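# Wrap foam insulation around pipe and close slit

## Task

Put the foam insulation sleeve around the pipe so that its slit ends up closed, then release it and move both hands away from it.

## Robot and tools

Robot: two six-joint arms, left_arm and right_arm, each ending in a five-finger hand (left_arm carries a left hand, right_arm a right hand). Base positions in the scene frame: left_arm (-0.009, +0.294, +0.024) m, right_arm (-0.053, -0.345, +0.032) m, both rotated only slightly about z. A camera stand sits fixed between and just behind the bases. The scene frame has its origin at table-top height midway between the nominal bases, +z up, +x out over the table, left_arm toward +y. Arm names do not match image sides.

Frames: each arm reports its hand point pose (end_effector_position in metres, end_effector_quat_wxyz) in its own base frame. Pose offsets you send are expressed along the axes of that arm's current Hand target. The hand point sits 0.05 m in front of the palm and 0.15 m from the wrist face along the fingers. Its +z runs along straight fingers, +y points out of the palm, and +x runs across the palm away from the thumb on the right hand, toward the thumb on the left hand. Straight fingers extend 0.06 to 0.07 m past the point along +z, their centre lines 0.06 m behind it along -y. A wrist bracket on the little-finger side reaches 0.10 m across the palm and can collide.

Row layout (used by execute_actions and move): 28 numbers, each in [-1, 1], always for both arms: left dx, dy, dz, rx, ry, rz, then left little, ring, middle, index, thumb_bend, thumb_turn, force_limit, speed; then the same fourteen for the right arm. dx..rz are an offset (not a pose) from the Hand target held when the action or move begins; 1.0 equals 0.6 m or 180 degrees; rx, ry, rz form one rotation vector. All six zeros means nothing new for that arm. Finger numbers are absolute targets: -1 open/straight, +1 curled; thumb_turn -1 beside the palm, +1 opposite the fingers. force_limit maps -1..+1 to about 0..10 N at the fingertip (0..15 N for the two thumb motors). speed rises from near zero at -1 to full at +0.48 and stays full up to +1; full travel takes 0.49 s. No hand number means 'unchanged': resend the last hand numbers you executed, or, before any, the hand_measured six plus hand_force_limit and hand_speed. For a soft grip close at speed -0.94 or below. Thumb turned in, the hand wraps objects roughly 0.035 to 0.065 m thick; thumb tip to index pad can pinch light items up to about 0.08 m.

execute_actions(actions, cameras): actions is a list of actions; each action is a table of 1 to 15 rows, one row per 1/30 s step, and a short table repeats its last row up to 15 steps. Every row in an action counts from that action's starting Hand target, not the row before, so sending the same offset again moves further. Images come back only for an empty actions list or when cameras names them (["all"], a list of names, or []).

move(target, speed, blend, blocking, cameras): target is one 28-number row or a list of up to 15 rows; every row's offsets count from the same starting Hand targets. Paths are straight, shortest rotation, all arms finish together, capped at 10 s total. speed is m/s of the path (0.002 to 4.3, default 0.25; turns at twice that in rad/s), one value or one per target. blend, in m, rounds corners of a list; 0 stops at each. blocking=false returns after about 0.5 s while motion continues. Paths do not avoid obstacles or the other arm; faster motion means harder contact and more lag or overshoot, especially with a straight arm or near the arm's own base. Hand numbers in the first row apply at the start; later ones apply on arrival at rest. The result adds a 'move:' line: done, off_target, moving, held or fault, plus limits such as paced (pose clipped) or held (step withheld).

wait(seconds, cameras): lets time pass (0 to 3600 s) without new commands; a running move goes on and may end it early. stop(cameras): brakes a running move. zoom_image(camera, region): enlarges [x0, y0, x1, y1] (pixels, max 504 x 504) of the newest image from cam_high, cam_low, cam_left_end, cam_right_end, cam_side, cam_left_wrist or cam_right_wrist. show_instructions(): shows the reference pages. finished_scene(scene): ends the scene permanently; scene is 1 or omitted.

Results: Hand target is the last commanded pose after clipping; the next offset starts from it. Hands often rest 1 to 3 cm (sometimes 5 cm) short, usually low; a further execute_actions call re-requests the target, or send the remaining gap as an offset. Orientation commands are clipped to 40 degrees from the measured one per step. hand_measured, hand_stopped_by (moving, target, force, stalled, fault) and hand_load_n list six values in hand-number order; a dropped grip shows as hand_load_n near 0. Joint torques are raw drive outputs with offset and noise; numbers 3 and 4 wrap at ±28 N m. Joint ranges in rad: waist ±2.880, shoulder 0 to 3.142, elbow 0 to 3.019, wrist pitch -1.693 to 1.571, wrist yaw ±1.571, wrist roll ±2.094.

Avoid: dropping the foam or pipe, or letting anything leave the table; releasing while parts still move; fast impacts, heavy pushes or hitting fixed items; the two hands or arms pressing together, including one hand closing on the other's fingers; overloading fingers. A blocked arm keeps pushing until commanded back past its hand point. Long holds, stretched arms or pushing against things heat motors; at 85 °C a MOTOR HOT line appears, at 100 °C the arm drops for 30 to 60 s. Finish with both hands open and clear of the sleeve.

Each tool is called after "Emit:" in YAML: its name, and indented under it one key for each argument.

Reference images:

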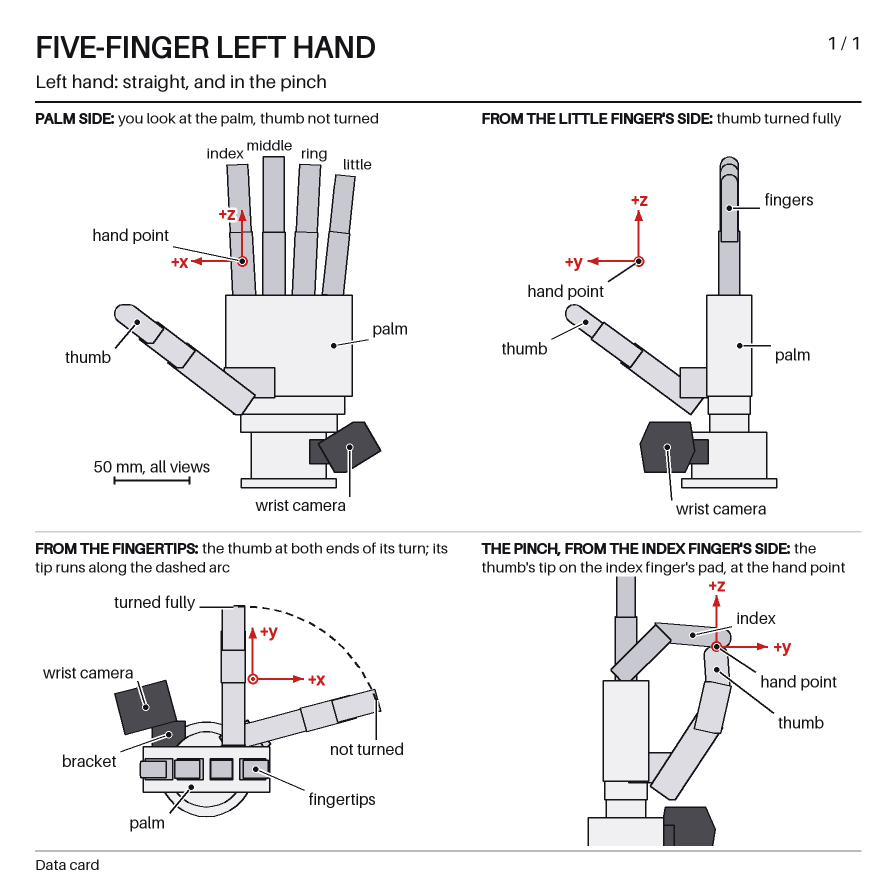

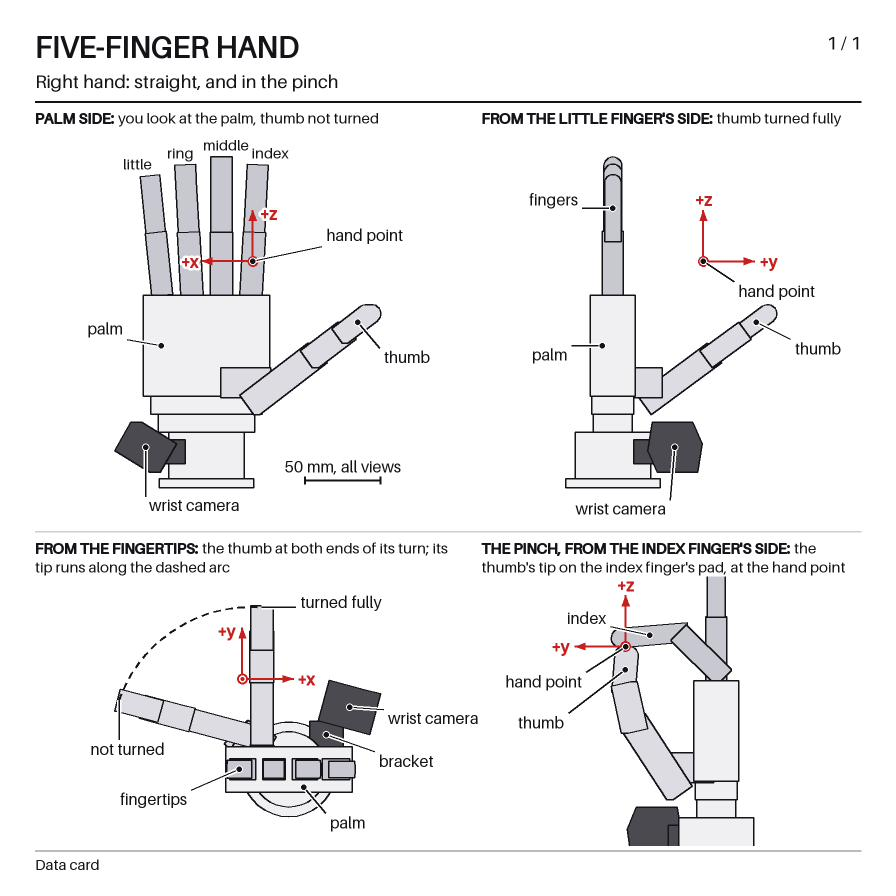

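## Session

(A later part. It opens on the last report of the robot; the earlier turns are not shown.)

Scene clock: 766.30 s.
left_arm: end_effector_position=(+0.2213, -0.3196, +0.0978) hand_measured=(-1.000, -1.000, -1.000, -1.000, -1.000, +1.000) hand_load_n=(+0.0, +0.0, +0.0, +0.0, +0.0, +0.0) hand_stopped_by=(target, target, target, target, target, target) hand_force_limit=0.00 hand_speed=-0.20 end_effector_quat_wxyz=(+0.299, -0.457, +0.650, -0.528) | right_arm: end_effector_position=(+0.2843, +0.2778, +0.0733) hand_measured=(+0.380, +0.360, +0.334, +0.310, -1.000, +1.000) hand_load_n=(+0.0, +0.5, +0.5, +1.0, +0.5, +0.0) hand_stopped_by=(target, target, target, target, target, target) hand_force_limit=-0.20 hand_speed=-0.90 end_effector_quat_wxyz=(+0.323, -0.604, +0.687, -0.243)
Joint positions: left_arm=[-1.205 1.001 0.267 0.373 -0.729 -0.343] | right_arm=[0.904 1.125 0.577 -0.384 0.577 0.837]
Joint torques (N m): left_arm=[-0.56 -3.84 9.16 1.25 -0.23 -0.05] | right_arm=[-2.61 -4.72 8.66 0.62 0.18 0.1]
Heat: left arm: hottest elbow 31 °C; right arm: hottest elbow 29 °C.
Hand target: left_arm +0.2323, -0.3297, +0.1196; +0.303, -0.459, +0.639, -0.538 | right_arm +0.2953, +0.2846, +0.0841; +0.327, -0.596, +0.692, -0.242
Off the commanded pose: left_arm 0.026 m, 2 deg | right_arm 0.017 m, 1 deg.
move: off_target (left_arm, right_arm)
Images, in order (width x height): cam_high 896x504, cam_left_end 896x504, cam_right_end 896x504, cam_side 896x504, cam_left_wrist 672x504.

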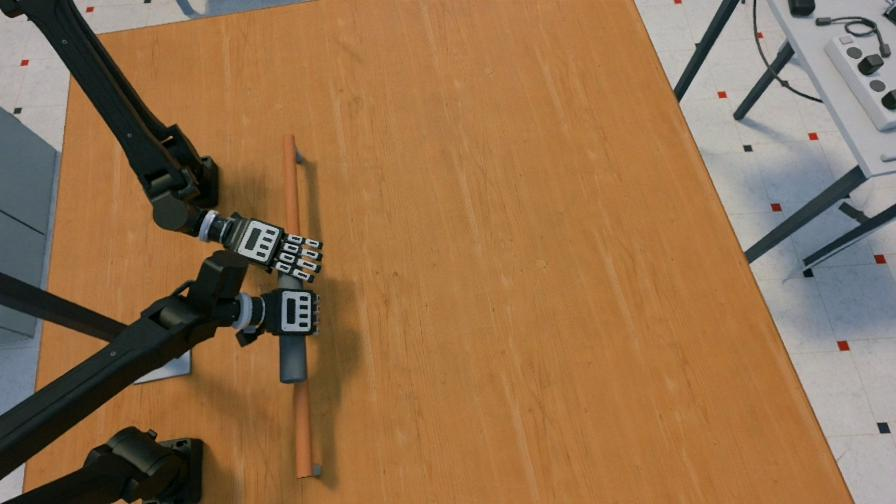

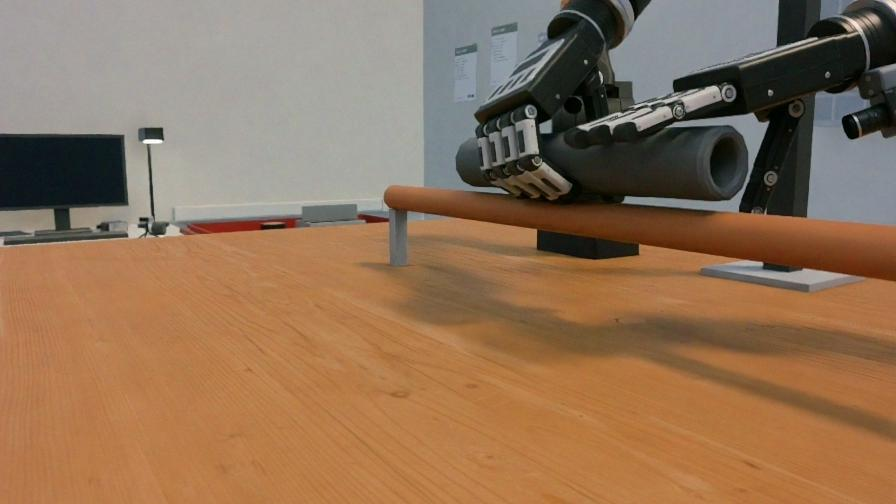

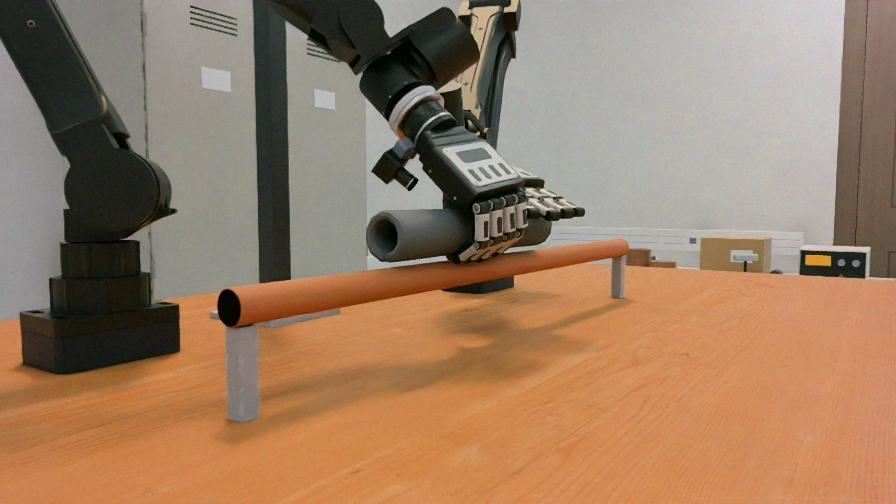

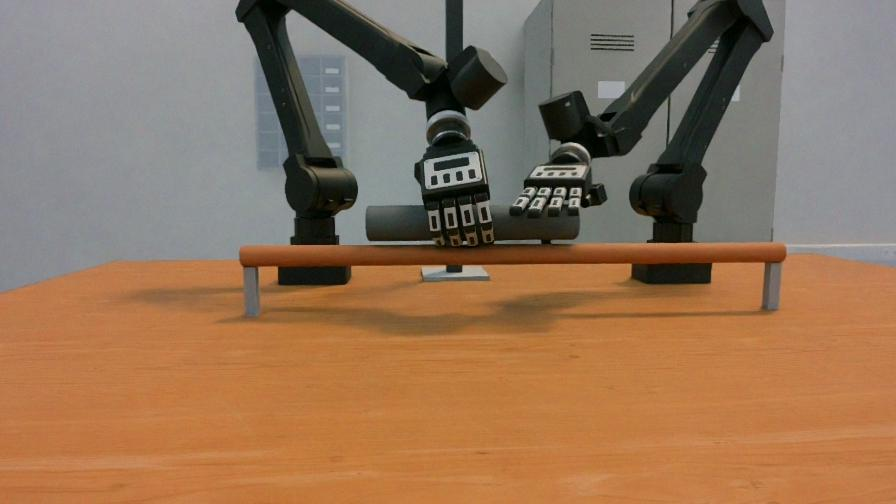

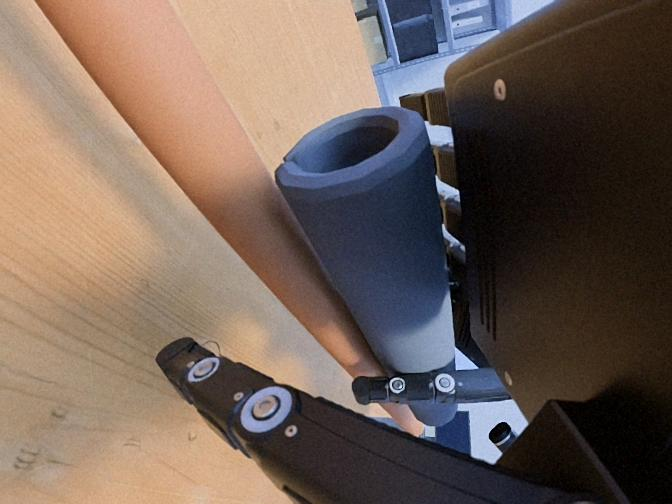

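Emit:
move:
  target:
    - [0,0,0, 0,0,0, -1,-1,-1,-1,-1,1,0,-0.2, 0.0017,0.0068,0.0097,-0.0164,0.0029,0.0009, 0.38,0.36,0.335,0.31,-1,1,-0.2,-0.9]
  speed: 0.04
  cameras: ["cam_high","cam_side","cam_left_wrist","cam_left_end","cam_right_end"]

Emit:
zoom_image:
  camera: "cam_left_wrist"
  region: [200, 60, 460, 260]

Emit:
zoom_image:
  camera: "cam_left_end"
  region: [660, 110, 800, 220]

Emit:
zoom_image:
  camera: "cam_right_end"
  region: [340, 180, 480, 280]

Scene clock: 767.80 s.
left_arm: end_effector_position=(+0.2213, -0.3195, +0.0978) hand_measured=(-1.000, -1.000, -1.000, -1.000, -1.000, +1.000) hand_load_n=(-0.5, +0.0, +0.0, +0.0, +0.0, +0.0) hand_stopped_by=(target, target, target, target, target, target) hand_force_limit=0.00 hand_speed=-0.20 end_effector_quat_wxyz=(+0.299, -0.457, +0.651, -0.528) | right_arm: end_effector_position=(+0.2872, +0.2788, +0.0691) hand_measured=(+0.380, +0.360, +0.334, +0.310, -1.000, +1.000) hand_load_n=(+0.0, +0.0, +0.0, +0.0, +0.0, +0.5) hand_stopped_by=(target, target, target, target, target, target) hand_force_limit=-0.20 hand_speed=-0.90 end_effector_quat_wxyz=(+0.307, -0.608, +0.696, -0.228)
Joint positions: left_arm=[-1.205 1.001 0.267 0.372 -0.729 -0.343] | right_arm=[0.876 1.151 0.6 -0.41 0.53 0.84]
Joint torques (N m): left_arm=[-0.5 -3.96 9.14 1.2 -0.23 -0.04] | right_arm=[-2.2 -4.72 8.18 0.34 0.11 0.09]
Heat: left arm: hottest elbow 31 °C; right arm: hottest elbow 29 °C.
Hand target: left_arm +0.2322, -0.3297, +0.1195; +0.303, -0.459, +0.639, -0.538 | right_arm +0.2969, +0.2847, +0.0771; +0.309, -0.602, +0.701, -0.226
Off the commanded pose: left_arm 0.026 m, 2 deg | right_arm 0.014 m, 1 deg.
move: off_target (right_arm)
Images, in order (width x height): cam_high 896x504, cam_left_end 896x504, cam_right_end 896x504, cam_side 896x504, cam_left_wrist 672x504.

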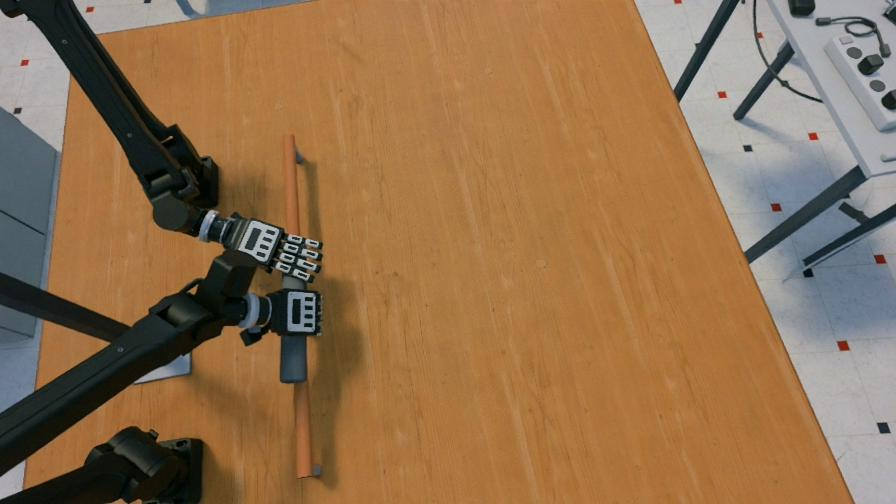

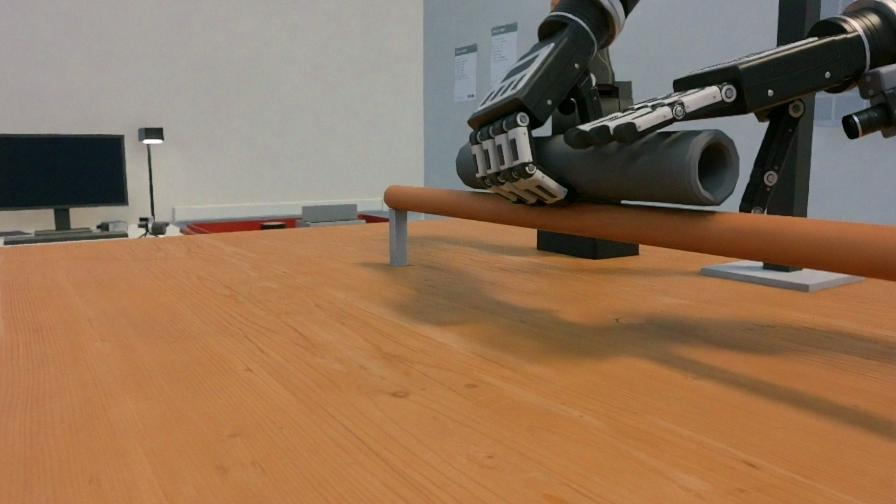

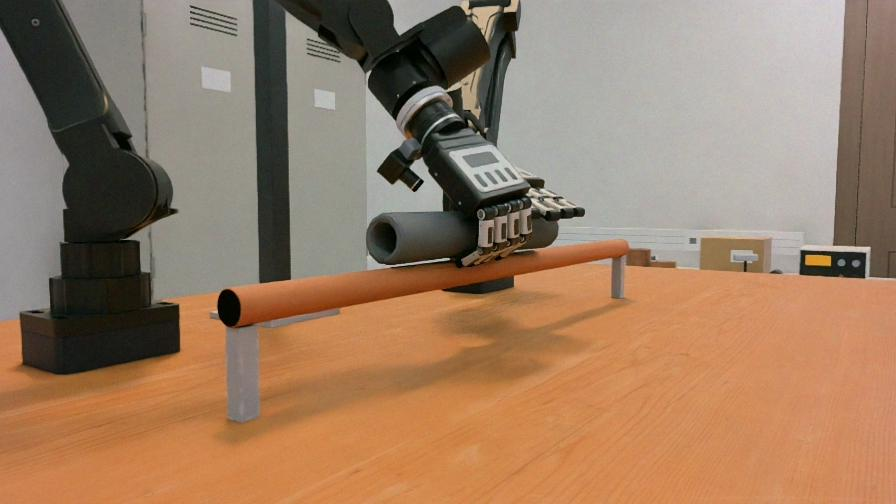

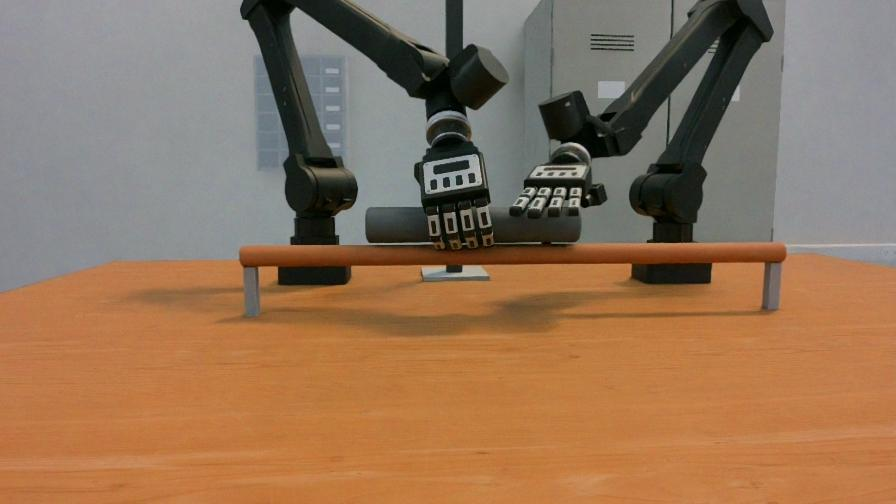

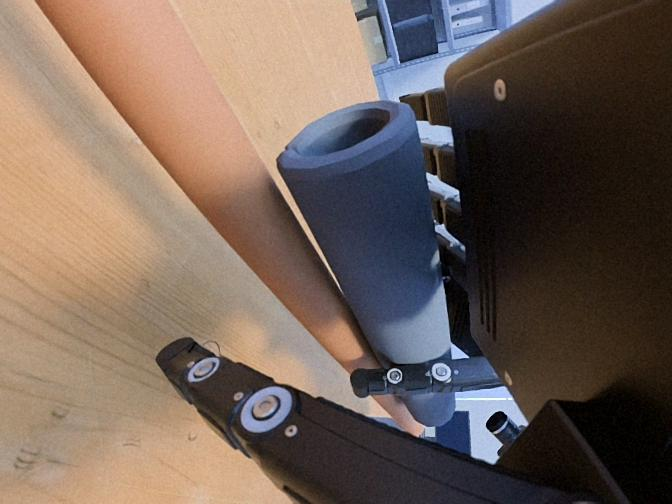

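Scaled by 1.938 from the camera's image (finer frame: 960x720).

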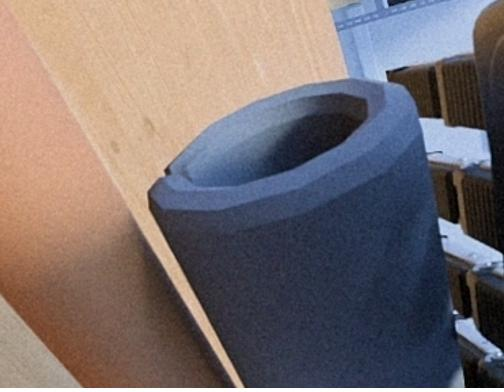

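Scaled by 3.600.

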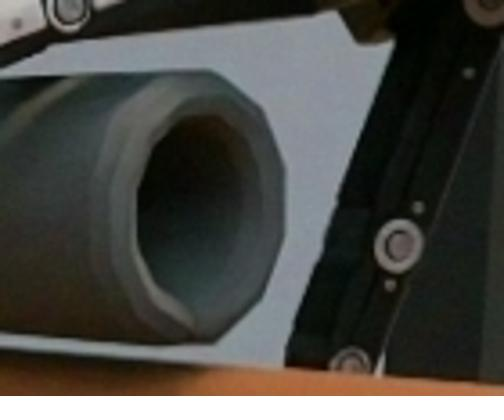

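Scaled by 3.600.

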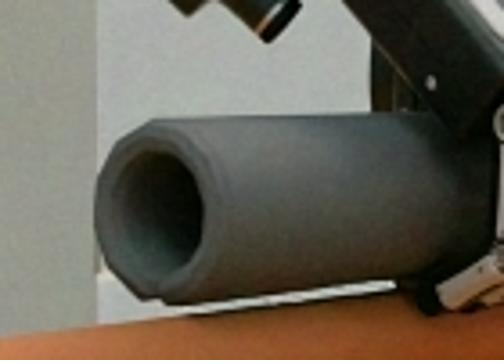

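Emit:
zoom_image:
  camera: "cam_high"
  region: [230, 230, 370, 400]

Scaled by 2.965.

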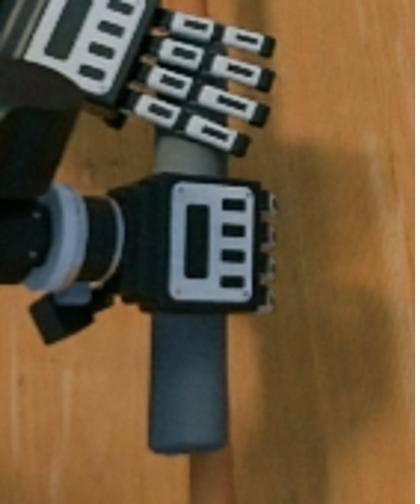

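Emit:
move:
  target:
    - [0,0,0, 0,0,0, -1,-1,-1,-1,-1,1,0,-0.2, 0.0010,0.0063,-0.0021,-0.0027,-0.0121,-0.0111, 0.38,0.36,0.335,0.31,-1,1,-0.2,-0.9]
  speed: 0.04
  cameras: ["cam_high","cam_side","cam_left_wrist","cam_left_end","cam_right_end"]

Emit:
zoom_image:
  camera: "cam_high"
  region: [230, 230, 370, 400]

Emit:
zoom_image:
  camera: "cam_left_end"
  region: [660, 110, 800, 220]

Emit:
zoom_image:
  camera: "cam_right_end"
  region: [340, 180, 480, 280]

Scene clock: 769.53 s.
left_arm: end_effector_position=(+0.2213, -0.3195, +0.0978) hand_measured=(-1.000, -1.000, -1.000, -1.000, -1.000, +1.000) hand_load_n=(+0.0, +0.0, +0.0, +0.0, +0.0, +0.5) hand_stopped_by=(target, target, target, target, target, target) hand_force_limit=0.00 hand_speed=-0.20 end_effector_quat_wxyz=(+0.299, -0.457, +0.651, -0.528) | right_arm: end_effector_position=(+0.2862, +0.2801, +0.0683) hand_measured=(+0.380, +0.360, +0.334, +0.310, -1.000, +1.000) hand_load_n=(+0.0, +0.5, +0.0, +0.0, +0.0, +0.5) hand_stopped_by=(target, target, target, target, target, target) hand_force_limit=-0.20 hand_speed=-0.90 end_effector_quat_wxyz=(+0.306, -0.623, +0.685, -0.220)
Joint positions: left_arm=[-1.205 1.001 0.267 0.372 -0.729 -0.343] | right_arm=[0.865 1.151 0.6 -0.4 0.495 0.798]
Joint torques (N m): left_arm=[-0.73 -3.96 9.16 1.17 -0.22 -0.06] | right_arm=[-1.9 -6.07 7.01 1.13 0.01 -0.05]
Heat: left arm: hottest elbow 31 °C; right arm: hottest elbow 29 °C.
Hand target: left_arm +0.2322, -0.3297, +0.1195; +0.303, -0.459, +0.639, -0.538 | right_arm +0.2933, +0.2846, +0.0753; +0.315, -0.620, +0.685, -0.217
Off the commanded pose: left_arm 0.026 m, 2 deg | right_arm 0.011 m, 1 deg.
move: off_target (right_arm)
Images, in order (width x height): cam_high 896x504, cam_left_end 896x504, cam_right_end 896x504, cam_side 896x504, cam_left_wrist 672x504.

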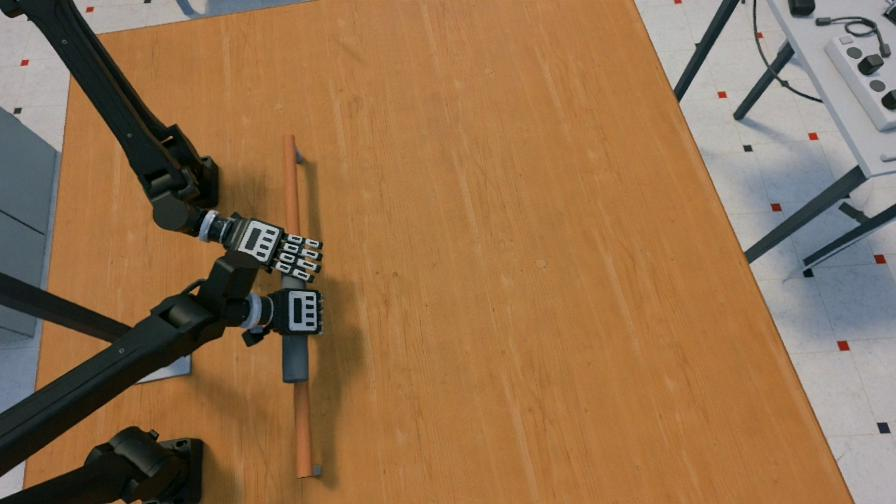

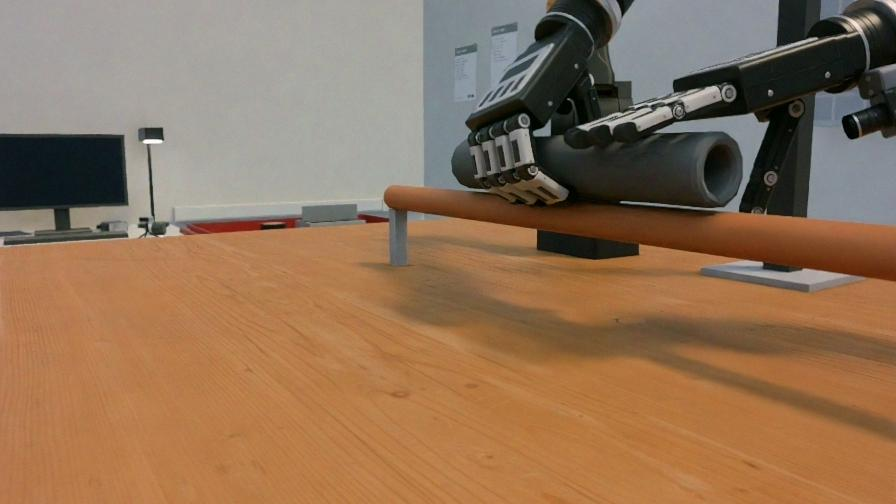

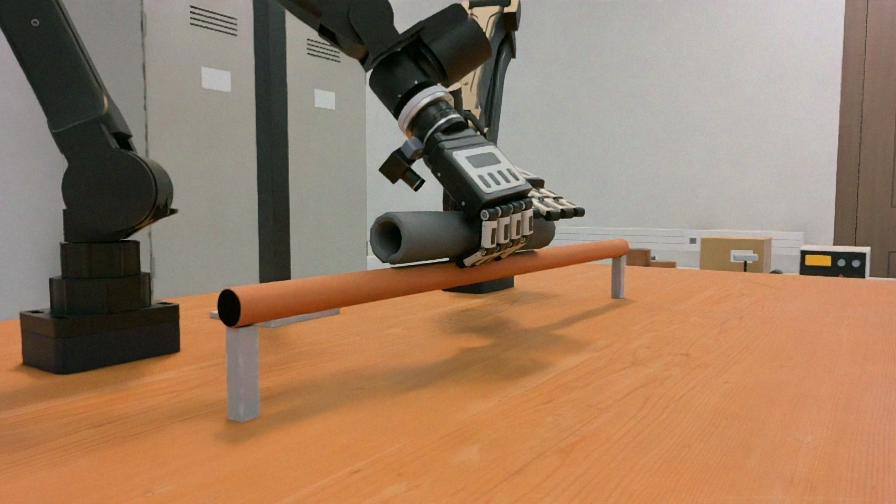

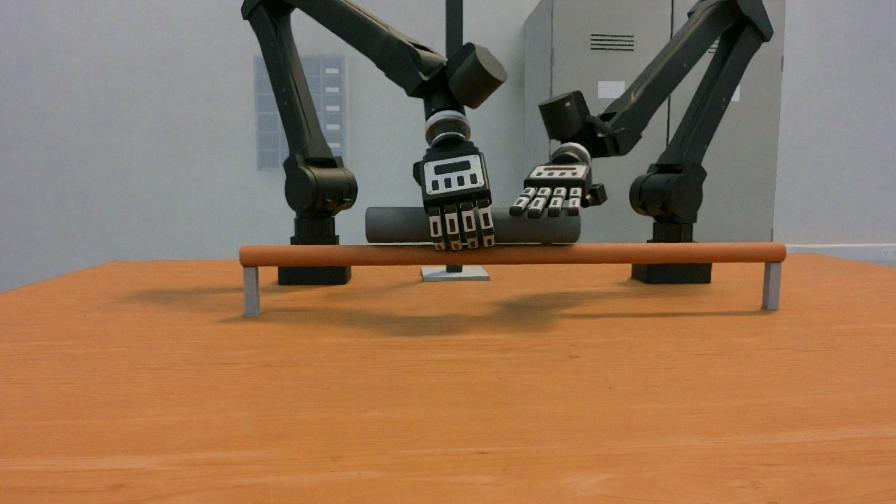

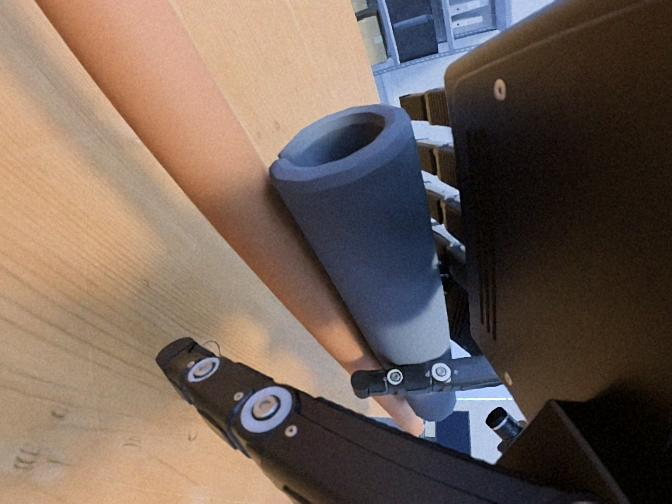

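Scaled by 2.965.

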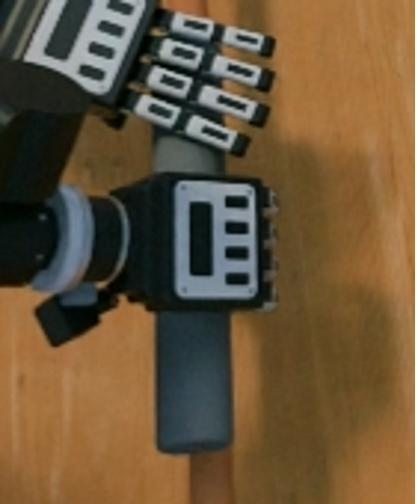

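Scaled by 3.600.

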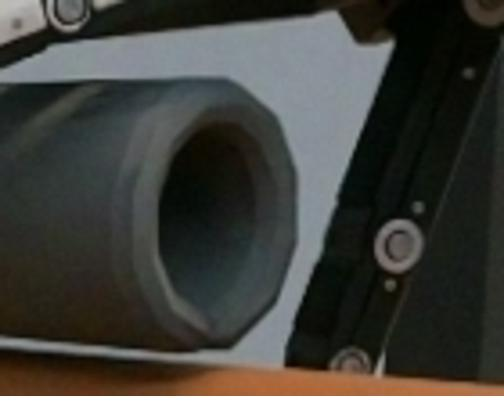

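Scaled by 3.600.

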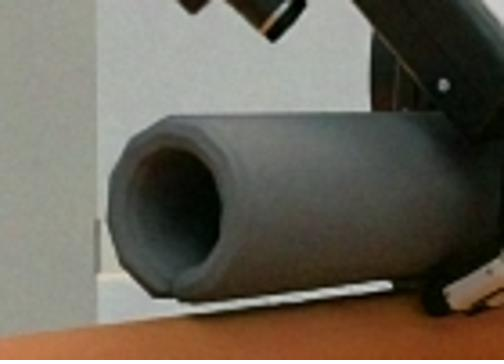

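Emit:
zoom_image:
  camera: "cam_high"
  region: [265, 265, 325, 300]

Emit:
zoom_image:
  camera: "cam_left_end"
  region: [440, 100, 800, 280]

Scaled by 8.400.

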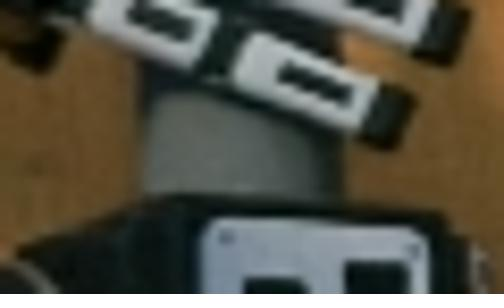

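Scaled by 1.400.

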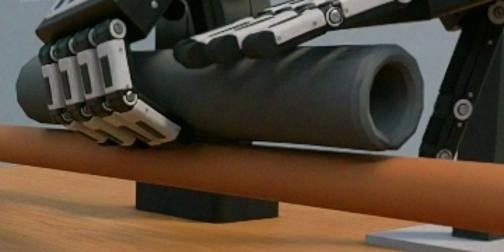

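Emit:
move:
  target:
    - [0,0,0, 0,0,0, -1,-1,-1,-1,-1,1,0,-0.2, 0.0007,0.0071,-0.0023,-0.0012,-0.0050,-0.0051, 0.38,0.36,0.335,0.31,-1,1,-0.2,-0.9]
  speed: 0.04
  cameras: ["cam_high","cam_side","cam_left_wrist","cam_left_end","cam_right_end"]

Emit:
zoom_image:
  camera: "cam_high"
  region: [230, 230, 370, 400]

Emit:
zoom_image:
  camera: "cam_side"
  region: [350, 180, 600, 280]

Scene clock: 770.90 s.
left_arm: end_effector_position=(+0.2213, -0.3195, +0.0978) hand_measured=(-1.000, -1.000, -1.000, -1.000, -1.000, +1.000) hand_load_n=(+0.0, +0.0, +0.0, +0.0, +0.0, +0.0) hand_stopped_by=(target, target, target, target, target, target) hand_force_limit=0.00 hand_speed=-0.20 end_effector_quat_wxyz=(+0.299, -0.457, +0.651, -0.528) | right_arm: end_effector_position=(+0.2856, +0.2830, +0.0690) hand_measured=(+0.380, +0.360, +0.334, +0.310, -1.000, +1.000) hand_load_n=(+0.0, +0.0, +0.0, +0.5, +0.0, +0.0) hand_stopped_by=(target, target, target, target, target, target) hand_force_limit=-0.20 hand_speed=-0.90 end_effector_quat_wxyz=(-0.310, +0.630, -0.679, +0.216)
Joint positions: left_arm=[-1.205 1.001 0.267 0.372 -0.729 -0.343] | right_arm=[0.865 1.151 0.6 -0.388 0.482 0.778]
Joint torques (N m): left_arm=[-0.79 -3.78 9.13 1.16 -0.23 -0.04] | right_arm=[-2.02 -6.65 6.02 1.39 0.03 -0.05]
Heat: left arm: hottest elbow 31 °C; right arm: hottest elbow 29 °C.
Hand target: left_arm +0.2322, -0.3297, +0.1195; +0.303, -0.459, +0.639, -0.538 | right_arm +0.2892, +0.2847, +0.0732; -0.318, +0.627, -0.678, +0.214
Off the commanded pose: left_arm 0.026 m, 2 deg | right_arm 0.006 m, 1 deg.
move: done
Images, in order (width x height): cam_high 896x504, cam_left_end 896x504, cam_right_end 896x504, cam_side 896x504, cam_left_wrist 672x504.

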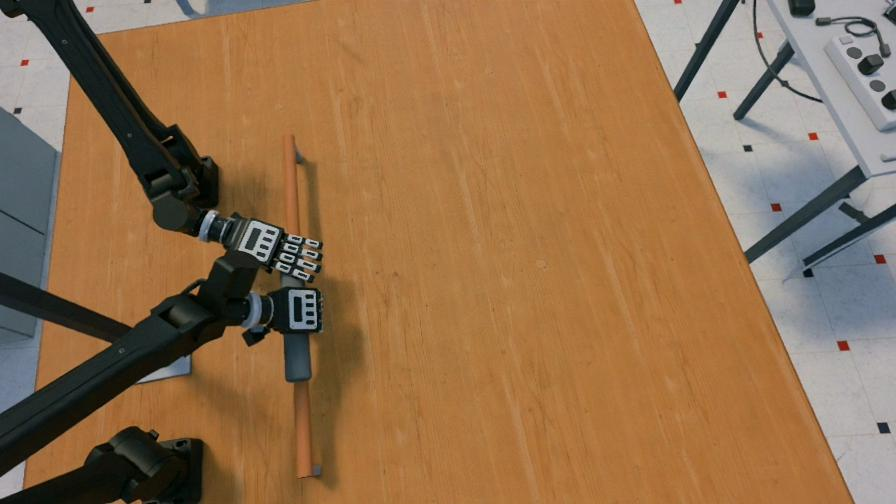

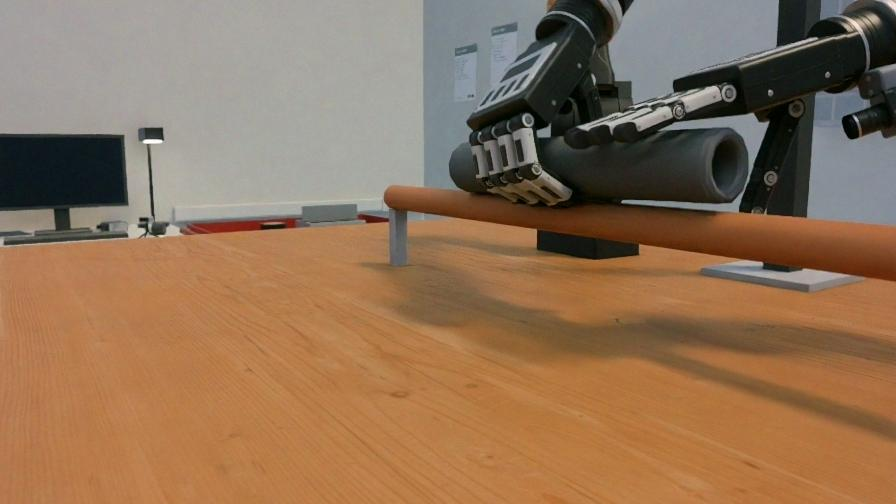

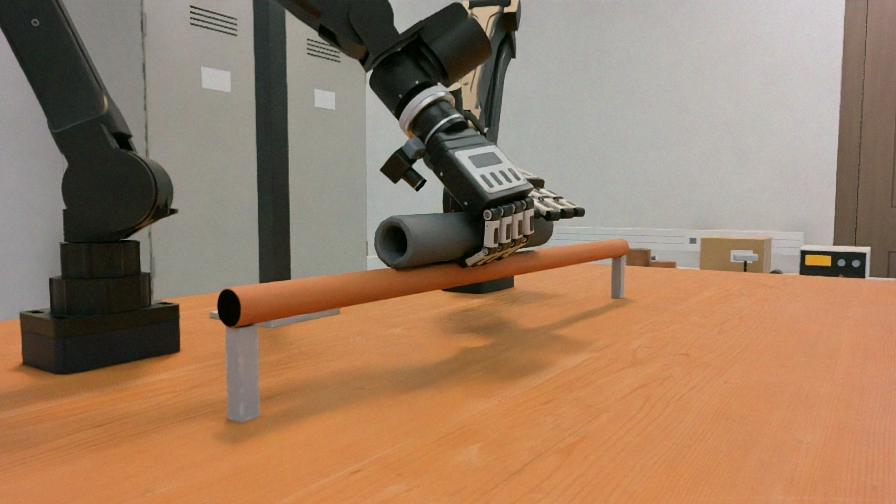

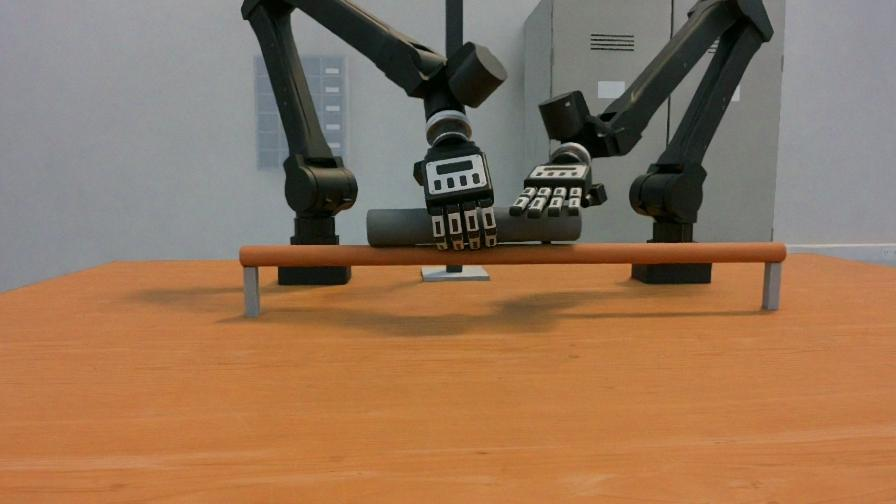

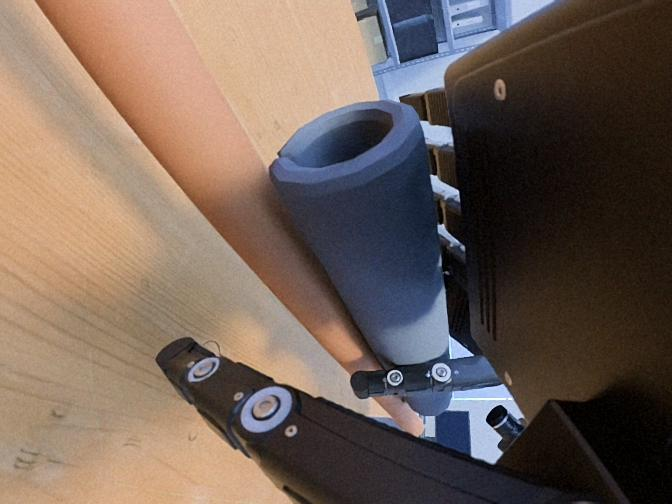

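Scaled by 2.965.

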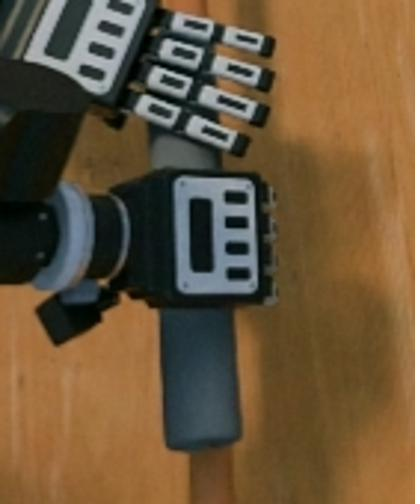

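Scaled by 2.016.

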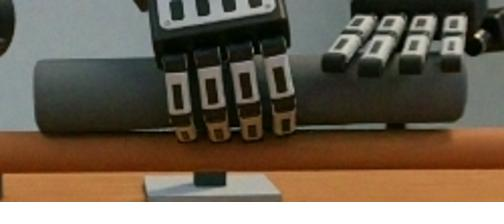

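Emit:
move:
  target:
    - [0,0,0, 0,0,0, -1,-1,-1,-1,-1,1,0,-0.2, 0.0009,0.0094,-0.0023,0.0011,0.0098,-0.0012, 0.38,0.36,0.335,0.31,-1,1,-0.2,-0.9]
  speed: 0.04
  cameras: ["cam_high","cam_side","cam_left_wrist","cam_left_end","cam_right_end"]

Emit:
zoom_image:
  camera: "cam_high"
  region: [230, 230, 370, 400]

Emit:
zoom_image:
  camera: "cam_side"
  region: [350, 180, 600, 280]

Scene clock: 772.10 s.
left_arm: end_effector_position=(+0.2213, -0.3195, +0.0978) hand_measured=(-1.000, -1.000, -1.000, -1.000, -1.000, +1.000) hand_load_n=(+0.0, +0.0, +0.0, +0.0, -0.5, +0.0) hand_stopped_by=(target, target, target, target, target, target) hand_force_limit=0.00 hand_speed=-0.20 end_effector_quat_wxyz=(+0.299, -0.457, +0.651, -0.528) | right_arm: end_effector_position=(+0.2867, +0.2800, +0.0690) hand_measured=(+0.380, +0.360, +0.334, +0.310, -1.000, +1.000) hand_load_n=(+0.0, +0.0, +0.0, +1.0, +0.0, +0.0) hand_stopped_by=(target, target, target, target, target, target) hand_force_limit=-0.20 hand_speed=-0.90 end_effector_quat_wxyz=(+0.308, -0.623, +0.683, -0.227)
Joint positions: left_arm=[-1.205 1.001 0.267 0.372 -0.729 -0.343] | right_arm=[0.872 1.151 0.6 -0.397 0.513 0.795]
Joint torques (N m): left_arm=[-0.79 -3.78 9.2 1.24 -0.25 -0.06] | right_arm=[-0.15 -5.54 6.5 0.57 0.4 0.05]
Heat: left arm: hottest elbow 31 °C; right arm: hottest elbow 29 °C.
Hand target: left_arm +0.2322, -0.3297, +0.1195; +0.303, -0.459, +0.639, -0.538 | right_arm +0.2842, +0.2847, +0.0702; +0.308, -0.625, +0.681, -0.225
Off the commanded pose: left_arm 0.026 m, 2 deg | right_arm 0.005 m, 0 deg.
move: done
Images, in order (width x height): cam_high 896x504, cam_left_end 896x504, cam_right_end 896x504, cam_side 896x504, cam_left_wrist 672x504.

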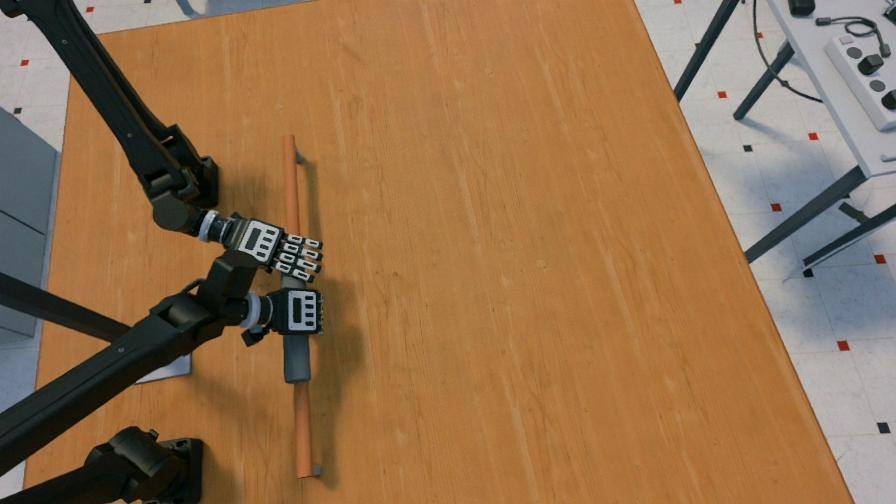

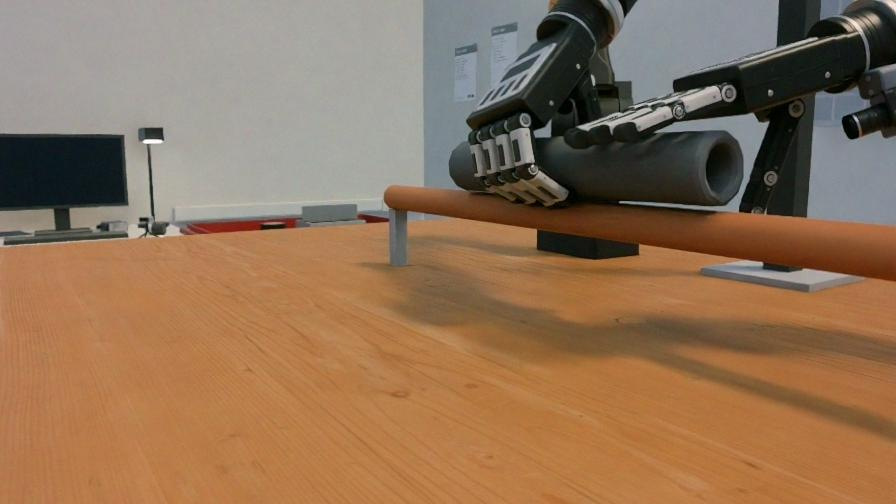

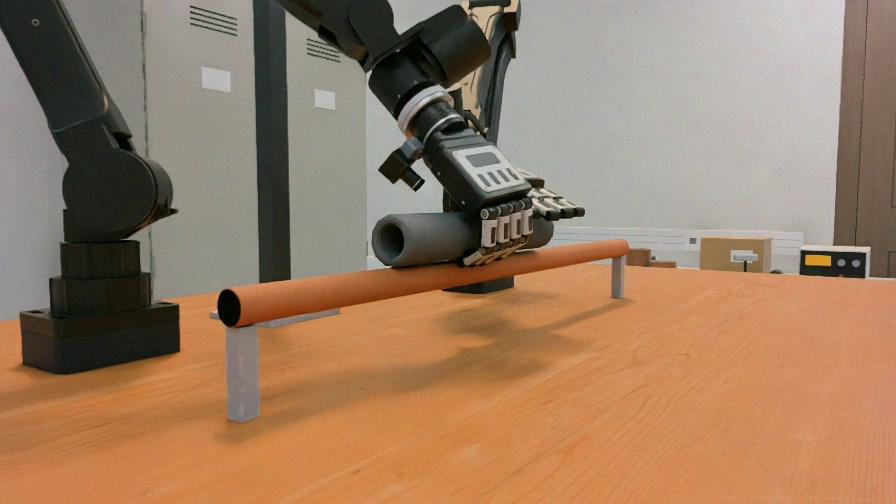

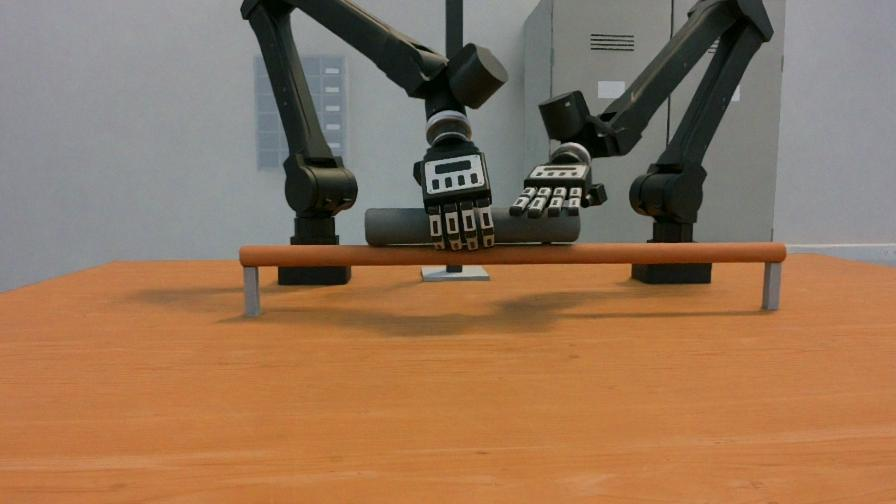

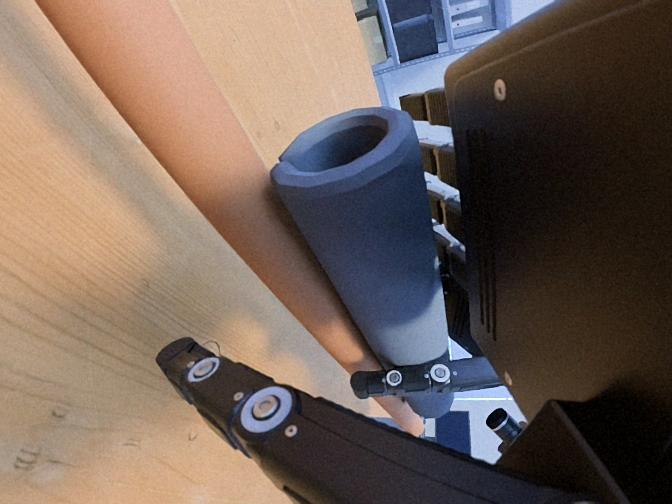

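Scaled by 2.965.

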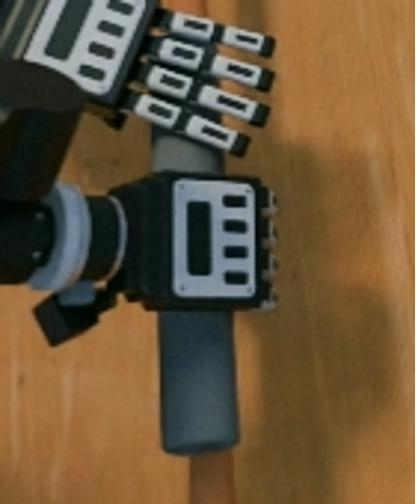

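Scaled by 2.016.

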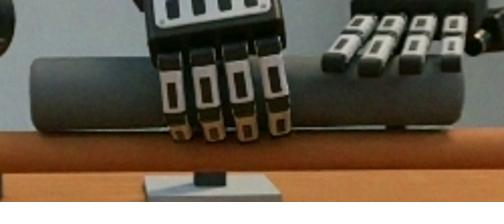

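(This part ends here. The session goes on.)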